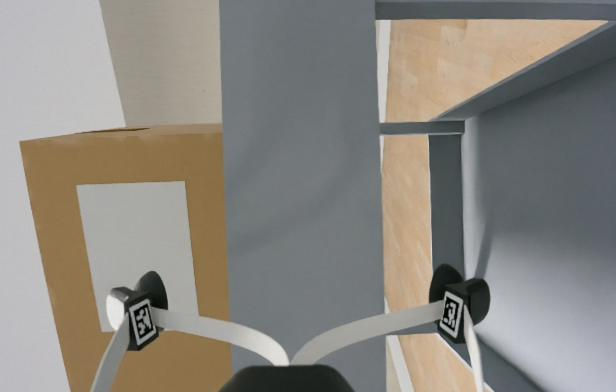

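>>> move(blocking=false, r1={"joints":{"arm_m":0.315},"pace":"slow","contact_limits":{"arm_m":0.1}}, cameras=[])

>>> wait(seconds=1.5, cameras=[])

>>> move(blocking=false, r1={"joints":{"gripper_m":0.025}}, cameras=[])

>>> wait(seconds=2.5, cameras=["r1_wrist_camera","r1_head_camera"])

Scene clock: 291.77 s.
move: r1 moving
r1.base_odometry: x=-3.263 y=-0.382 heading=-1.923
r1.turned_by_wheels: +0.000
r1.turned_by_imu: +0.000
r1.base_tilt: forward=-1.6 right=+1.3
r1.lidar_m: 0.70 2.91 0.88 1.02 1.26 1.69 1.74 2.10 1.98 2.01 2.65 0.75
r1.base_status: not commanded
r1.joint_positions: lift_m=+0.655 arm_m=+0.293 wrist_yaw_rad=+0.002 wrist_pitch_rad=+0.002 wrist_roll_rad=+1.569 gripper_m=+0.140
r1.joint_status: arm_m moving
r1.measured_speeds: translate_m=+0.000 strafe_m=+0.000 rotate_rad=+0.000 lift_m=+0.000 arm_m=+0.049 wrist_yaw_rad=+0.000 wrist_pitch_rad=+0.000 wrist_roll_rad=+0.000
r1.motor_effort: lift_m=+24(24) arm_m=+5(7) wheel_0=+3(3) wheel_1=+2(2) wheel_2=+0(0)
r1.servo_current: wrist_yaw_rad=65(65) wrist_pitch_rad=46(46) wrist_roll_rad=52(65) gripper_m=46(46)
r1.contact_limits: arm_m 0.1
r1.hand_pose: x=+0.7521 y=-0.0869 z=+0.8322 quat_wxyz=(+0.708, +0.706, +0.001, +0.000) (m; r1's base frame)
r1.wrist_depth_mm: - - 211 211 232 1618 1182 / - - 211 212 - 1808 - / 330 332 211 211 212 - - / 338 340 336 212 212 809 - / 351 349 347 212 213 788 - / 368 211 211 212 210 194 - / - 375 377 149 213 1921 -
r2.base_odometry: x=-2.864 y=+0.209 heading=-2.403
r2.turned_by_wheels: +0.000
r2.turned_by_imu: +0.000
r2.base_tilt: forward=+0.0 right=+0.4
r2.lidar_m: 0.69 2.10 0.94 0.87 0.86 0.90 4.16 2.10 1.69 1.64 1.82 1.67
r2.base_status: not commanded
r2.joint_positions: lift_m=+0.900 arm_m=+0.343 wrist_yaw_rad=+0.022 wrist_pitch_rad=+0.001 wrist_roll_rad=+0.000 gripper_m=-0.028
r2.joint_status: not commanded
r2.measured_speeds: all 0
r2.motor_effort: lift_m=+20(20) arm_m=-7(8) wheel_0=+2(3) wheel_1=-5(5) wheel_2=+34(35)
r2.servo_current: wrist_yaw_rad=124(137) wrist_pitch_rad=39(46) wrist_roll_rad=46(46) gripper_m=117(130)
r2.contact_limits: arm_m 0.8; translate_m 0.8
r2.hand_pose: x=+0.8044 y=-0.0812 z=+1.0777 quat_wxyz=(+1.000, +0.000, +0.001, +0.011) (m; r2's base frame)
r2.wrist_depth_mm: 121 163 271 166 - - - / 119 174 247 167 - - - / 120 164 246 168 - - - / 120 163 265 170 - - - / 120 162 263 170 - - - / 121 160 183 172 176 - - / 122 145 220 - - - -
pictures: none
No camera images: "cameras" was empty.

Scene clock: 292.73 s.
earlier move: r1 done
r1.base_odometry: x=-3.263 y=-0.382 heading=-1.923
r1.turned_by_wheels: +0.000
r1.turned_by_imu: +0.000
r1.base_tilt: forward=-1.6 right=+1.3
r1.lidar_m: 0.72 2.92 0.85 1.03 1.25 1.67 1.72 2.14 1.97 2.06 2.66 0.72
r1.base_status: not commanded
r1.joint_positions: lift_m=+0.655 arm_m=+0.315 wrist_yaw_rad=+0.002 wrist_pitch_rad=+0.002 wrist_roll_rad=+1.569 gripper_m=+0.140
r1.joint_status: all done
r1.measured_speeds: all 0
r1.motor_effort: lift_m=+24(24) arm_m=+4(7) wheel_0=+2(3) wheel_1=+2(2) wheel_2=+0(0)
r1.servo_current: wrist_yaw_rad=52(65) wrist_pitch_rad=46(52) wrist_roll_rad=46(78) gripper_m=46(46)
r1.contact_limits: arm_m 0.1
r1.hand_pose: x=+0.7744 y=-0.0869 z=+0.8322 quat_wxyz=(+0.708, +0.706, +0.001, +0.000) (m; r1's base frame)
r1.wrist_depth_mm: - - 186 187 187 1618 1160 / - - 187 187 188 1808 - / 309 309 187 187 189 798 - / 314 315 187 187 188 788 - / 327 327 188 188 189 788 - / 338 209 187 189 189 195 - / 353 351 349 151 190 1863 -
r2.base_odometry: x=-2.864 y=+0.209 heading=-2.403
r2.turned_by_wheels: +0.000
r2.turned_by_imu: +0.000
r2.base_tilt: forward=+0.0 right=+0.4
r2.lidar_m: 0.67 2.09 0.94 0.87 0.88 0.93 4.13 2.09 1.69 1.64 1.82 1.72
r2.base_status: not commanded
r2.joint_positions: lift_m=+0.900 arm_m=+0.343 wrist_yaw_rad=+0.022 wrist_pitch_rad=+0.001 wrist_roll_rad=+0.000 gripper_m=-0.028
r2.joint_status: not commanded
r2.measured_speeds: all 0
r2.on_its_own: wrist_yaw_rad is at rest, and its servo_current (124 mA) is outside its rest range (0 to 104 mA)
r2.motor_effort: lift_m=+20(20) arm_m=-8(8) wheel_0=+2(3) wheel_1=-5(5) wheel_2=+34(35)
r2.servo_current: wrist_yaw_rad=124(137) wrist_pitch_rad=33(46) wrist_roll_rad=46(59) gripper_m=124(130)
r2.contact_limits: arm_m 0.8; translate_m 0.8
r2.hand_pose: x=+0.8044 y=-0.0812 z=+1.0777 quat_wxyz=(+1.000, +0.000, +0.001, +0.011) (m; r2's base frame)
r2.wrist_depth_mm: 121 164 270 166 - - - / 119 174 248 166 - - - / 120 164 246 168 - - - / 120 163 265 170 - - - / 120 163 263 169 - - - / 121 160 184 173 176 - - / 122 145 219 - - - -
wait: 0.97 of 1.5 s (r1 has come to rest)
pictures: none
No camera images: "cameras" was empty.

Scene clock: 293.23 s.
move: r1 moving
r1.base_odometry: x=-3.263 y=-0.382 heading=-1.923
r1.turned_by_wheels: +0.000
r1.turned_by_imu: +0.000
r1.base_tilt: forward=-1.6 right=+1.2
r1.lidar_m: 0.69 2.90 0.87 1.01 1.21 1.70 1.75 2.12 1.99 2.05 2.64 0.74
r1.base_status: not commanded
r1.joint_positions: lift_m=+0.655 arm_m=+0.315 wrist_yaw_rad=+0.002 wrist_pitch_rad=+0.002 wrist_roll_rad=+1.569 gripper_m=+0.129
r1.joint_status: gripper_m moving
r1.measured_speeds: all 0
r1.motor_effort: lift_m=+24(24) arm_m=+5(5) wheel_0=+2(3) wheel_1=+2(2) wheel_2=+0(0)
r1.servo_current: wrist_yaw_rad=52(59) wrist_pitch_rad=39(46) wrist_roll_rad=39(78) gripper_m=78(78)
r1.contact_limits: arm_m 0.1
r1.hand_pose: x=+0.7744 y=-0.0869 z=+0.8322 quat_wxyz=(+0.708, +0.706, +0.001, +0.000) (m; r1's base frame)
r1.wrist_depth_mm: - - 186 187 187 1661 1160 / - - 186 187 189 1756 - / 309 309 186 187 189 798 - / 314 314 187 188 188 798 - / 325 327 188 188 189 798 - / 338 211 187 189 189 196 - / 353 349 349 149 189 - -
r2.base_odometry: x=-2.864 y=+0.209 heading=-2.403
r2.turned_by_wheels: +0.000
r2.turned_by_imu: +0.000
r2.base_tilt: forward=+0.0 right=+0.4
r2.lidar_m: 0.67 2.08 0.93 0.87 0.83 0.92 4.14 2.11 1.70 1.65 1.80 1.70
r2.base_status: not commanded
r2.joint_positions: lift_m=+0.900 arm_m=+0.343 wrist_yaw_rad=+0.022 wrist_pitch_rad=+0.001 wrist_roll_rad=+0.000 gripper_m=-0.028
r2.joint_status: not commanded
r2.measured_speeds: all 0
r2.motor_effort: lift_m=+20(20) arm_m=-8(8) wheel_0=+3(3) wheel_1=-4(5) wheel_2=+34(35)
r2.servo_current: wrist_yaw_rad=124(137) wrist_pitch_rad=39(46) wrist_roll_rad=39(52) gripper_m=124(124)
r2.contact_limits: arm_m 0.8; translate_m 0.8
r2.hand_pose: x=+0.8044 y=-0.0812 z=+1.0777 quat_wxyz=(+1.000, +0.000, +0.001, +0.011) (m; r2's base frame)
r2.wrist_depth_mm: 121 163 271 166 - - - / 120 173 247 167 - - - / 120 163 245 168 - - - / 121 163 265 170 - - - / 121 162 262 170 - - - / 121 159 185 173 176 - - / 122 145 220 - - - -
pictures: none
No camera images: "cameras" was empty.

Scene clock: 294.83 s.
earlier move: r1 done
r1.base_odometry: x=-3.263 y=-0.382 heading=-1.923
r1.turned_by_wheels: +0.000
r1.turned_by_imu: +0.000
r1.base_tilt: forward=-1.5 right=+1.3
r1.lidar_m: 0.71 2.94 0.88 1.02 1.22 1.70 1.74 2.10 1.98 2.03 2.64 0.74
r1.base_status: not commanded
r1.joint_positions: lift_m=+0.655 arm_m=+0.315 wrist_yaw_rad=+0.002 wrist_pitch_rad=+0.008 wrist_roll_rad=+1.569 gripper_m=+0.026
r1.joint_status: all done
r1.measured_speeds: all 0
r1.motor_effort: lift_m=+24(24) arm_m=-4(5) wheel_0=+2(3) wheel_1=+2(2) wheel_2=+0(0)
r1.servo_current: wrist_yaw_rad=52(65) wrist_pitch_rad=52(59) wrist_roll_rad=39(78) gripper_m=91(228)
r1.contact_limits: arm_m 0.1
r1.hand_pose: x=+0.7745 y=-0.0869 z=+0.8306 quat_wxyz=(+0.708, +0.706, +0.003, -0.002) (m; r1's base frame)
r1.wrist_depth_mm: - - 182 183 - 1576 1138 / - - 182 183 - 1708 - / 300 304 182 183 186 - - / 307 309 183 184 186 - - / 319 320 183 185 186 - - / 330 330 184 185 186 - - / 343 340 183 185 174 668 -
r2.base_odometry: x=-2.864 y=+0.209 heading=-2.403
r2.turned_by_wheels: +0.000
r2.turned_by_imu: +0.000
r2.base_tilt: forward=+0.1 right=+0.4
r2.lidar_m: 0.71 2.06 0.95 0.88 0.85 0.91 4.16 2.12 1.69 1.67 1.85 1.71
r2.base_status: not commanded
r2.joint_positions: lift_m=+0.900 arm_m=+0.343 wrist_yaw_rad=+0.022 wrist_pitch_rad=+0.001 wrist_roll_rad=+0.000 gripper_m=-0.028
r2.joint_status: not commanded
r2.measured_speeds: all 0
r2.on_its_own: wrist_yaw_rad is at rest, and its servo_current (117 mA) is outside its rest range (0 to 104 mA)
r2.motor_effort: lift_m=+20(20) arm_m=-8(8) wheel_0=+2(3) wheel_1=-4(5) wheel_2=+34(35)
r2.servo_current: wrist_yaw_rad=117(137) wrist_pitch_rad=33(46) wrist_roll_rad=52(59) gripper_m=117(124)
r2.contact_limits: arm_m 0.8; translate_m 0.8
r2.hand_pose: x=+0.8044 y=-0.0812 z=+1.0777 quat_wxyz=(+1.000, +0.000, +0.001, +0.011) (m; r2's base frame)
r2.wrist_depth_mm: 121 163 271 166 - - - / 120 174 246 167 - - - / 120 163 246 168 - - - / 120 163 265 169 - - - / 120 163 263 170 - - - / 121 160 183 173 177 - - / 122 145 219 - - - -
wait: 1.60 of 2.5 s (r1 has come to rest)
pictures: r1_head_camera, r1_wrist_camera
Images, in order (width x height): r1_head_camera 420x560, r1_wrist_camera 616x392.

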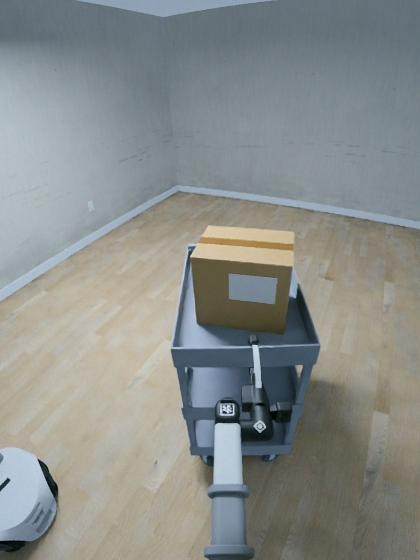

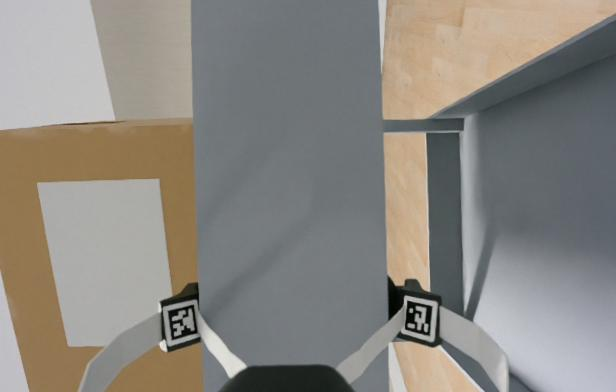

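>>> move(blocking=false, r1={"base":{"translate_m":-0.27,"strafe_m":0.24},"joints":{"arm_m":0.115},"pace":"slow","contact_limits":{"translate_m":0.7,"arm_m":0.8},"speeds":{"arm_m":0.06}}, cameras=[])

>>> wait(seconds=4, cameras=[])

>>> wait(seconds=1.5, cameras=["r1_head_camera"])

Scene clock: 325.27 s.
move: r1 moving
r1.base_odometry: x=-3.252 y=-0.376 heading=-1.922
r1.turned_by_wheels: +0.000
r1.turned_by_imu: -0.002
r1.base_tilt: forward=-1.5 right=+1.3
r1.lidar_m: 0.66 2.92 0.86 1.02 1.22 1.67 1.72 2.13 1.97 2.05 2.63 0.72
r1.base_status: translate_m moving; strafe_m moving
r1.joint_positions: lift_m=+0.655 arm_m=+0.290 wrist_yaw_rad=+0.003 wrist_pitch_rad=+0.008 wrist_roll_rad=+1.569 gripper_m=+0.026
r1.joint_status: arm_m moving
r1.measured_speeds: translate_m=-0.036 strafe_m=+0.034 rotate_rad=+0.001 lift_m=+0.000 arm_m=-0.059 wrist_yaw_rad=+0.000 wrist_pitch_rad=+0.000 wrist_roll_rad=+0.000
r1.motor_effort: lift_m=+24(24) arm_m=-12(14) wheel_0=-11(13) wheel_1=-1(4) wheel_2=+10(13)
r1.servo_current: wrist_yaw_rad=52(65) wrist_pitch_rad=52(52) wrist_roll_rad=52(65) gripper_m=91(91)
r1.contact_limits: arm_m 0.8; translate_m 0.7
r1.hand_pose: x=+0.7495 y=-0.0866 z=+0.8305 quat_wxyz=(+0.708, +0.706, +0.004, -0.002) (m; r1's base frame)
r1.wrist_depth_mm: - - 182 185 186 1576 1138 / - - 183 185 186 1756 - / 301 307 184 185 186 - - / 309 312 184 185 186 - - / 319 322 184 186 187 788 - / 332 332 185 186 187 173 - / 345 161 185 186 174 615 -
r2.base_odometry: x=-2.864 y=+0.209 heading=-2.403
r2.turned_by_wheels: +0.000
r2.turned_by_imu: +0.000
r2.base_tilt: forward=+0.1 right=+0.4
r2.lidar_m: 0.69 2.07 0.92 0.85 0.83 0.92 4.14 2.11 1.67 1.66 1.82 1.72
r2.base_status: not commanded
r2.joint_positions: lift_m=+0.900 arm_m=+0.343 wrist_yaw_rad=+0.022 wrist_pitch_rad=+0.001 wrist_roll_rad=+0.000 gripper_m=-0.028
r2.joint_status: not commanded
r2.measured_speeds: all 0
r2.motor_effort: lift_m=+20(20) arm_m=-7(8) wheel_0=+2(3) wheel_1=-5(5) wheel_2=+34(35)
r2.servo_current: wrist_yaw_rad=117(137) wrist_pitch_rad=39(46) wrist_roll_rad=46(59) gripper_m=117(124)
r2.contact_limits: arm_m 0.8; translate_m 0.8
r2.hand_pose: x=+0.8044 y=-0.0812 z=+1.0777 quat_wxyz=(+1.000, +0.000, +0.001, +0.011) (m; r2's base frame)
r2.wrist_depth_mm: 121 164 271 166 - - - / 119 174 248 166 - - - / 120 164 246 168 - - - / 120 163 266 170 - - - / 121 162 262 170 - - - / 121 159 184 173 176 - - / 122 145 220 - - - -
pictures: none
No camera images: "cameras" was empty.

Scene clock: 329.27 s.
earlier move: r1 moving
r1.base_odometry: x=-2.945 y=-0.212 heading=-1.923
r1.turned_by_wheels: -0.001
r1.turned_by_imu: -0.002
r1.base_tilt: forward=-1.6 right=+1.3
r1.lidar_m: 0.51 0.84 0.83 0.89 1.07 1.37 1.37 1.84 2.07 2.15 2.75 0.42
r1.base_status: translate_m moving; strafe_m moving
r1.joint_positions: lift_m=+0.655 arm_m=+0.115 wrist_yaw_rad=-0.004 wrist_pitch_rad=+0.008 wrist_roll_rad=+1.569 gripper_m=+0.026
r1.joint_status: all done
r1.measured_speeds: translate_m=-0.006 strafe_m=+0.005 rotate_rad=+0.000 lift_m=+0.000 arm_m=+0.000 wrist_yaw_rad=+0.000 wrist_pitch_rad=+0.000 wrist_roll_rad=+0.000
r1.motor_effort: lift_m=+24(24) arm_m=+4(14) wheel_0=-11(13) wheel_1=+0(5) wheel_2=+0(13)
r1.servo_current: wrist_yaw_rad=59(72) wrist_pitch_rad=46(65) wrist_roll_rad=59(65) gripper_m=78(91)
r1.contact_limits: arm_m 0.8; translate_m 0.7
r1.hand_pose: x=+0.5740 y=-0.0885 z=+0.8305 quat_wxyz=(+0.708, +0.706, +0.001, -0.004) (m; r1's base frame)
r1.wrist_depth_mm: 209 - - - - - - / 238 249 - - - - - / 286 266 109 107 108 - - / 355 359 119 127 126 - - / - - 144 152 148 1618 - / - - 181 180 180 466 - / - 172 - 211 377 1661 -
r2.base_odometry: x=-2.864 y=+0.209 heading=-2.403
r2.turned_by_wheels: +0.000
r2.turned_by_imu: +0.001
r2.base_tilt: forward=+0.0 right=+0.4
r2.lidar_m: 0.70 2.08 0.85 0.71 0.68 4.19 4.13 2.09 1.68 1.66 1.83 1.70
r2.base_status: not commanded
r2.joint_positions: lift_m=+0.900 arm_m=+0.343 wrist_yaw_rad=+0.022 wrist_pitch_rad=+0.001 wrist_roll_rad=+0.000 gripper_m=-0.028
r2.joint_status: not commanded
r2.measured_speeds: all 0
r2.motor_effort: lift_m=+20(20) arm_m=-7(8) wheel_0=+3(3) wheel_1=-5(5) wheel_2=+34(35)
r2.servo_current: wrist_yaw_rad=130(137) wrist_pitch_rad=39(46) wrist_roll_rad=46(65) gripper_m=117(130)
r2.contact_limits: arm_m 0.8; translate_m 0.8
r2.hand_pose: x=+0.8044 y=-0.0812 z=+1.0777 quat_wxyz=(+1.000, +0.000, +0.001, +0.011) (m; r2's base frame)
r2.wrist_depth_mm: 121 163 271 166 - - - / 119 174 247 166 - - - / 120 163 246 167 - - - / 120 163 265 170 - - - / 120 162 262 170 - - - / 121 160 183 172 176 - - / 122 145 220 - - - -
wait: 4.00 s; no rest
pictures: none
No camera images: "cameras" was empty.

Scene clock: 329.60 s.
earlier move: r1 done
r1.base_odometry: x=-2.945 y=-0.211 heading=-1.923
r1.turned_by_wheels: +0.000
r1.turned_by_imu: +0.000
r1.base_tilt: forward=-1.6 right=+1.3
r1.lidar_m: 0.53 0.84 0.82 0.89 1.08 1.38 1.35 1.85 2.08 2.12 2.77 0.42
r1.base_status: done
r1.joint_positions: lift_m=+0.655 arm_m=+0.115 wrist_yaw_rad=-0.004 wrist_pitch_rad=+0.008 wrist_roll_rad=+1.569 gripper_m=+0.026
r1.joint_status: all done
r1.measured_speeds: all 0
r1.motor_effort: lift_m=+24(24) arm_m=+3(14) wheel_0=-10(13) wheel_1=+0(5) wheel_2=-1(13)
r1.servo_current: wrist_yaw_rad=59(72) wrist_pitch_rad=46(65) wrist_roll_rad=65(65) gripper_m=85(91)
r1.contact_limits: arm_m 0.8; translate_m 0.7
r1.hand_pose: x=+0.5740 y=-0.0885 z=+0.8305 quat_wxyz=(+0.708, +0.706, +0.001, -0.004) (m; r1's base frame)
r1.wrist_depth_mm: 209 - - - - - - / 238 247 - - - - - / 283 267 109 107 108 - - / 357 357 119 128 126 - - / - - 144 152 148 1618 - / - - 181 180 180 473 - / - 172 - 211 375 1618 -
r2.base_odometry: x=-2.864 y=+0.209 heading=-2.403
r2.turned_by_wheels: +0.000
r2.turned_by_imu: +0.000
r2.base_tilt: forward=+0.0 right=+0.5
r2.lidar_m: 0.70 2.10 0.84 0.73 0.71 4.14 4.12 2.13 1.67 1.64 1.81 1.72
r2.base_status: not commanded
r2.joint_positions: lift_m=+0.900 arm_m=+0.343 wrist_yaw_rad=+0.022 wrist_pitch_rad=+0.001 wrist_roll_rad=+0.000 gripper_m=-0.028
r2.joint_status: not commanded
r2.measured_speeds: all 0
r2.on_its_own: wrist_yaw_rad is at rest, and its servo_current (130 mA) is outside its rest range (0 to 104 mA)
r2.motor_effort: lift_m=+20(20) arm_m=-8(8) wheel_0=+3(3) wheel_1=-5(5) wheel_2=+34(35)
r2.servo_current: wrist_yaw_rad=130(137) wrist_pitch_rad=39(46) wrist_roll_rad=46(65) gripper_m=124(130)
r2.contact_limits: arm_m 0.8; translate_m 0.8
r2.hand_pose: x=+0.8044 y=-0.0812 z=+1.0777 quat_wxyz=(+1.000, +0.000, +0.001, +0.011) (m; r2's base frame)
r2.wrist_depth_mm: 121 163 270 166 - - - / 119 174 247 166 - - - / 120 163 245 168 - - - / 120 163 265 169 - - - / 121 162 263 170 - - - / 121 160 185 173 176 - - / 122 145 219 - - - -
wait: 0.33 of 1.5 s (r1 has come to rest)
pictures: r1_head_camera
Images, in order (width x height): r1_head_camera 420x560.

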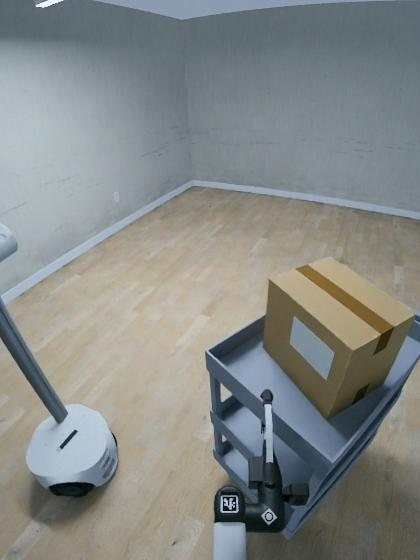

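>>> move(blocking=false, r1={"base":{"rotate_rad":-0.45},"pace":"slow","contact_limits":{"rotate_rad":0.7}}, cameras=[])

>>> wait(seconds=4, cameras=["r1_head_camera"])

Scene clock: 342.97 s.
move: r1 moving
r1.base_odometry: x=-2.945 y=-0.212 heading=-2.046
r1.turned_by_wheels: -0.123
r1.turned_by_imu: -0.122
r1.base_tilt: forward=-1.6 right=+1.3
r1.lidar_m: 0.48 0.88 0.82 0.88 1.02 4.27 1.36 1.66 2.08 2.09 2.54 0.45
r1.base_status: rotate_rad moving
r1.joint_positions: lift_m=+0.655 arm_m=+0.115 wrist_yaw_rad=+0.012 wrist_pitch_rad=+0.008 wrist_roll_rad=+1.569 gripper_m=+0.026
r1.joint_status: not commanded
r1.measured_speeds: translate_m=+0.000 strafe_m=+0.000 rotate_rad=-0.487 lift_m=+0.000 arm_m=+0.000 wrist_yaw_rad=+0.020 wrist_pitch_rad=+0.000 wrist_roll_rad=+0.000
r1.motor_effort: lift_m=+24(24) arm_m=+4(4) wheel_0=+22(22) wheel_1=+8(9) wheel_2=+12(12)
r1.servo_current: wrist_yaw_rad=72(78) wrist_pitch_rad=46(59) wrist_roll_rad=46(59) gripper_m=85(85)
r1.contact_limits: arm_m 0.8; rotate_rad 0.7
r1.hand_pose: x=+0.5752 y=-0.0840 z=+0.8305 quat_wxyz=(+0.708, +0.706, +0.007, +0.002) (m; r1's base frame)
r1.wrist_depth_mm: 196 - - - - - - / 222 - - - - - - / 262 256 - - 103 - - / 324 314 110 112 113 - - / - 424 133 127 129 1537 - / - - 156 158 165 1464 - / - 167 189 190 179 1366 -
r2.base_odometry: x=-2.864 y=+0.209 heading=-2.403
r2.turned_by_wheels: +0.000
r2.turned_by_imu: +0.000
r2.base_tilt: forward=+0.0 right=+0.4
r2.lidar_m: 0.68 2.08 0.85 0.72 0.70 4.15 4.11 2.09 1.66 1.65 1.82 1.70
r2.base_status: not commanded
r2.joint_positions: lift_m=+0.900 arm_m=+0.343 wrist_yaw_rad=+0.022 wrist_pitch_rad=+0.001 wrist_roll_rad=+0.000 gripper_m=-0.028
r2.joint_status: not commanded
r2.measured_speeds: all 0
r2.motor_effort: lift_m=+20(20) arm_m=-7(8) wheel_0=+3(3) wheel_1=-5(5) wheel_2=+34(34)
r2.servo_current: wrist_yaw_rad=137(137) wrist_pitch_rad=39(52) wrist_roll_rad=39(59) gripper_m=124(124)
r2.contact_limits: arm_m 0.8; translate_m 0.8
r2.hand_pose: x=+0.8044 y=-0.0812 z=+1.0777 quat_wxyz=(+1.000, +0.000, +0.001, +0.011) (m; r2's base frame)
r2.wrist_depth_mm: 121 163 270 166 - - - / 119 174 247 167 - - - / 120 163 245 168 - - - / 120 163 265 169 - - - / 121 162 264 169 - - - / 121 159 184 172 176 - - / 122 145 219 - - - -
pictures: none
No camera images: "cameras" was empty.

Scene clock: 344.10 s.
earlier move: r1 done
r1.base_odometry: x=-2.945 y=-0.211 heading=-2.373
r1.turned_by_wheels: -0.328
r1.turned_by_imu: -0.328
r1.base_tilt: forward=-1.6 right=+1.2
r1.lidar_m: 0.49 0.56 0.82 0.85 0.88 1.15 1.37 1.43 1.95 2.05 2.15 0.51
r1.base_status: done
r1.joint_positions: lift_m=+0.655 arm_m=+0.115 wrist_yaw_rad=-0.001 wrist_pitch_rad=+0.008 wrist_roll_rad=+1.570 gripper_m=+0.026
r1.joint_status: not commanded
r1.measured_speeds: all 0
r1.motor_effort: lift_m=+24(24) arm_m=-4(6) wheel_0=-3(26) wheel_1=+0(11) wheel_2=+2(14)
r1.servo_current: wrist_yaw_rad=52(98) wrist_pitch_rad=52(59) wrist_roll_rad=46(59) gripper_m=72(85)
r1.contact_limits: arm_m 0.8; rotate_rad 0.7
r1.hand_pose: x=+0.5742 y=-0.0878 z=+0.8304 quat_wxyz=(+0.707, +0.707, +0.002, -0.003) (m; r1's base frame)
r1.wrist_depth_mm: - - 169 171 172 193 1098 / - - 171 172 173 1708 1138 / 359 355 172 174 175 - - / 296 297 174 176 177 - - / 306 310 176 177 179 - - / 322 320 178 179 180 - - / 336 176 179 180 181 152 -
r2.base_odometry: x=-2.864 y=+0.209 heading=-2.403
r2.turned_by_wheels: +0.000
r2.turned_by_imu: +0.000
r2.base_tilt: forward=+0.1 right=+0.4
r2.lidar_m: 0.69 2.08 0.83 0.83 0.89 4.15 4.14 2.09 1.68 1.65 1.81 1.71
r2.base_status: not commanded
r2.joint_positions: lift_m=+0.900 arm_m=+0.343 wrist_yaw_rad=+0.022 wrist_pitch_rad=+0.001 wrist_roll_rad=+0.000 gripper_m=-0.028
r2.joint_status: not commanded
r2.measured_speeds: all 0
r2.on_its_own: wrist_yaw_rad is at rest, and its servo_current (124 mA) is outside its rest range (0 to 104 mA)
r2.motor_effort: lift_m=+20(20) arm_m=-7(8) wheel_0=+2(3) wheel_1=-5(5) wheel_2=+34(35)
r2.servo_current: wrist_yaw_rad=124(143) wrist_pitch_rad=39(52) wrist_roll_rad=46(59) gripper_m=124(124)
r2.contact_limits: arm_m 0.8; translate_m 0.8
r2.hand_pose: x=+0.8044 y=-0.0812 z=+1.0777 quat_wxyz=(+1.000, +0.000, +0.001, +0.011) (m; r2's base frame)
r2.wrist_depth_mm: 121 164 270 166 - - - / 119 174 248 166 - - - / 120 164 247 168 - - - / 120 163 266 170 - - - / 121 162 262 170 - - - / 121 159 185 172 176 - - / 122 145 219 - - - -
wait: 1.13 of 4 s (r1 has come to rest)
pictures: r1_head_camera
Images, in order (width x height): r1_head_camera 420x560.

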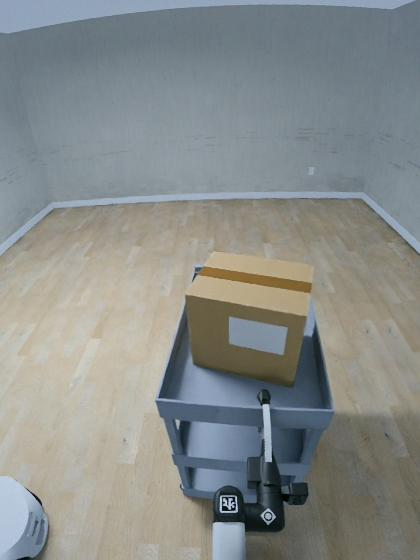

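>>> move(blocking=false, r1={"base":{"translate_m":-0.5,"strafe_m":0.08},"pace":"slow","contact_limits":{"translate_m":0.7}}, cameras=[])

>>> wait(seconds=8, cameras=["r1_head_camera"])

Scene clock: 350.10 s.
move: r1 moving
r1.base_odometry: x=-2.935 y=-0.204 heading=-2.374
r1.turned_by_wheels: +0.000
r1.turned_by_imu: -0.001
r1.base_tilt: forward=-1.5 right=+1.3
r1.lidar_m: 0.52 0.57 0.81 0.86 0.91 1.12 1.34 1.38 1.95 2.06 2.15 0.52
r1.base_status: translate_m moving; strafe_m moving
r1.joint_positions: lift_m=+0.655 arm_m=+0.115 wrist_yaw_rad=-0.001 wrist_pitch_rad=+0.009 wrist_roll_rad=+1.570 gripper_m=+0.026
r1.joint_status: not commanded
r1.measured_speeds: translate_m=-0.046 strafe_m=+0.007 rotate_rad=+0.003 lift_m=+0.000 arm_m=+0.000 wrist_yaw_rad=+0.000 wrist_pitch_rad=+0.000 wrist_roll_rad=+0.000
r1.motor_effort: lift_m=+24(24) arm_m=-4(4) wheel_0=-10(10) wheel_1=-5(6) wheel_2=+10(10)
r1.servo_current: wrist_yaw_rad=52(59) wrist_pitch_rad=52(59) wrist_roll_rad=46(65) gripper_m=72(78)
r1.contact_limits: arm_m 0.8; translate_m 0.7
r1.hand_pose: x=+0.5742 y=-0.0878 z=+0.8303 quat_wxyz=(+0.707, +0.707, +0.003, -0.004) (m; r1's base frame)
r1.wrist_depth_mm: - - 172 173 176 200 1078 / - - 175 176 177 1661 - / 330 325 177 178 180 - - / 301 304 179 179 181 - - / 312 317 181 182 185 - - / 332 329 183 185 185 162 - / 349 162 186 186 174 627 -
r2.base_odometry: x=-2.864 y=+0.209 heading=-2.403
r2.turned_by_wheels: +0.000
r2.turned_by_imu: +0.000
r2.base_tilt: forward=+0.1 right=+0.4
r2.lidar_m: 0.66 2.09 0.84 0.83 0.91 4.15 4.14 2.12 1.67 1.65 1.85 1.71
r2.base_status: not commanded
r2.joint_positions: lift_m=+0.900 arm_m=+0.343 wrist_yaw_rad=+0.022 wrist_pitch_rad=+0.001 wrist_roll_rad=+0.000 gripper_m=-0.028
r2.joint_status: not commanded
r2.measured_speeds: all 0
r2.motor_effort: lift_m=+20(20) arm_m=-8(8) wheel_0=+3(3) wheel_1=-4(5) wheel_2=+34(34)
r2.servo_current: wrist_yaw_rad=130(137) wrist_pitch_rad=39(39) wrist_roll_rad=46(52) gripper_m=117(124)
r2.contact_limits: arm_m 0.8; translate_m 0.8
r2.hand_pose: x=+0.8044 y=-0.0812 z=+1.0777 quat_wxyz=(+1.000, +0.000, +0.001, +0.011) (m; r2's base frame)
r2.wrist_depth_mm: 121 164 271 166 - - - / 119 174 247 167 - - - / 120 163 247 169 - - - / 120 163 266 170 - - - / 121 162 263 170 - - - / 121 159 184 172 176 - - / 122 145 220 - - - -
pictures: none
No camera images: "cameras" was empty.

Scene clock: 355.93 s.
earlier move: r1 done
r1.base_odometry: x=-2.530 y=+0.078 heading=-2.374
r1.turned_by_wheels: +0.000
r1.turned_by_imu: -0.003
r1.base_tilt: forward=-1.6 right=+1.3
r1.lidar_m: 0.53 1.04 0.86 0.74 0.74 0.98 3.93 0.89 1.25 2.15 2.23 0.44
r1.base_status: done
r1.joint_positions: lift_m=+0.655 arm_m=+0.115 wrist_yaw_rad=-0.005 wrist_pitch_rad=+0.009 wrist_roll_rad=+1.570 gripper_m=+0.026
r1.joint_status: not commanded
r1.measured_speeds: all 0
r1.motor_effort: lift_m=+24(24) arm_m=-4(5) wheel_0=-7(15) wheel_1=-4(9) wheel_2=+1(13)
r1.servo_current: wrist_yaw_rad=46(91) wrist_pitch_rad=52(65) wrist_roll_rad=46(78) gripper_m=72(78)
r1.contact_limits: arm_m 0.8; translate_m 0.7
r1.hand_pose: x=+0.5739 y=-0.0888 z=+0.8303 quat_wxyz=(+0.707, +0.707, +0.001, -0.005) (m; r1's base frame)
r1.wrist_depth_mm: 255 236 106 106 105 - - / 236 232 117 116 117 - - / 268 271 126 125 129 - - / 314 315 139 139 142 - - / 394 379 160 158 160 1756 - / - 452 183 180 181 172 - / - 173 213 201 - 1756 -
r2.base_odometry: x=-2.864 y=+0.209 heading=-2.403
r2.turned_by_wheels: +0.000
r2.turned_by_imu: +0.001
r2.base_tilt: forward=+0.0 right=+0.4
r2.lidar_m: 0.69 1.01 0.81 0.82 3.39 4.15 4.16 2.08 1.67 1.67 1.85 1.70
r2.base_status: not commanded
r2.joint_positions: lift_m=+0.900 arm_m=+0.343 wrist_yaw_rad=+0.022 wrist_pitch_rad=+0.001 wrist_roll_rad=+0.000 gripper_m=-0.028
r2.joint_status: not commanded
r2.measured_speeds: all 0
r2.on_its_own: wrist_yaw_rad is at rest, and its servo_current (111 mA) is outside its rest range (0 to 104 mA)
r2.motor_effort: lift_m=+20(20) arm_m=-8(8) wheel_0=+3(3) wheel_1=-5(5) wheel_2=+34(35)
r2.servo_current: wrist_yaw_rad=111(143) wrist_pitch_rad=46(52) wrist_roll_rad=39(65) gripper_m=124(130)
r2.contact_limits: arm_m 0.8; translate_m 0.8
r2.hand_pose: x=+0.8044 y=-0.0812 z=+1.0777 quat_wxyz=(+1.000, +0.000, +0.001, +0.011) (m; r2's base frame)
r2.wrist_depth_mm: 121 163 270 166 - - - / 119 173 248 166 - - - / 120 163 246 168 - - - / 120 163 265 170 - - - / 121 162 264 169 - - - / 121 159 183 172 176 - - / 122 145 219 - - - -
wait: 5.83 of 8 s (r1 has come to rest)
pictures: r1_head_camera
Images, in order (width x height): r1_head_camera 420x560.

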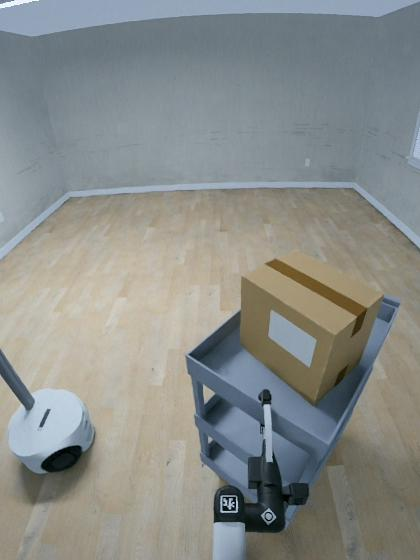

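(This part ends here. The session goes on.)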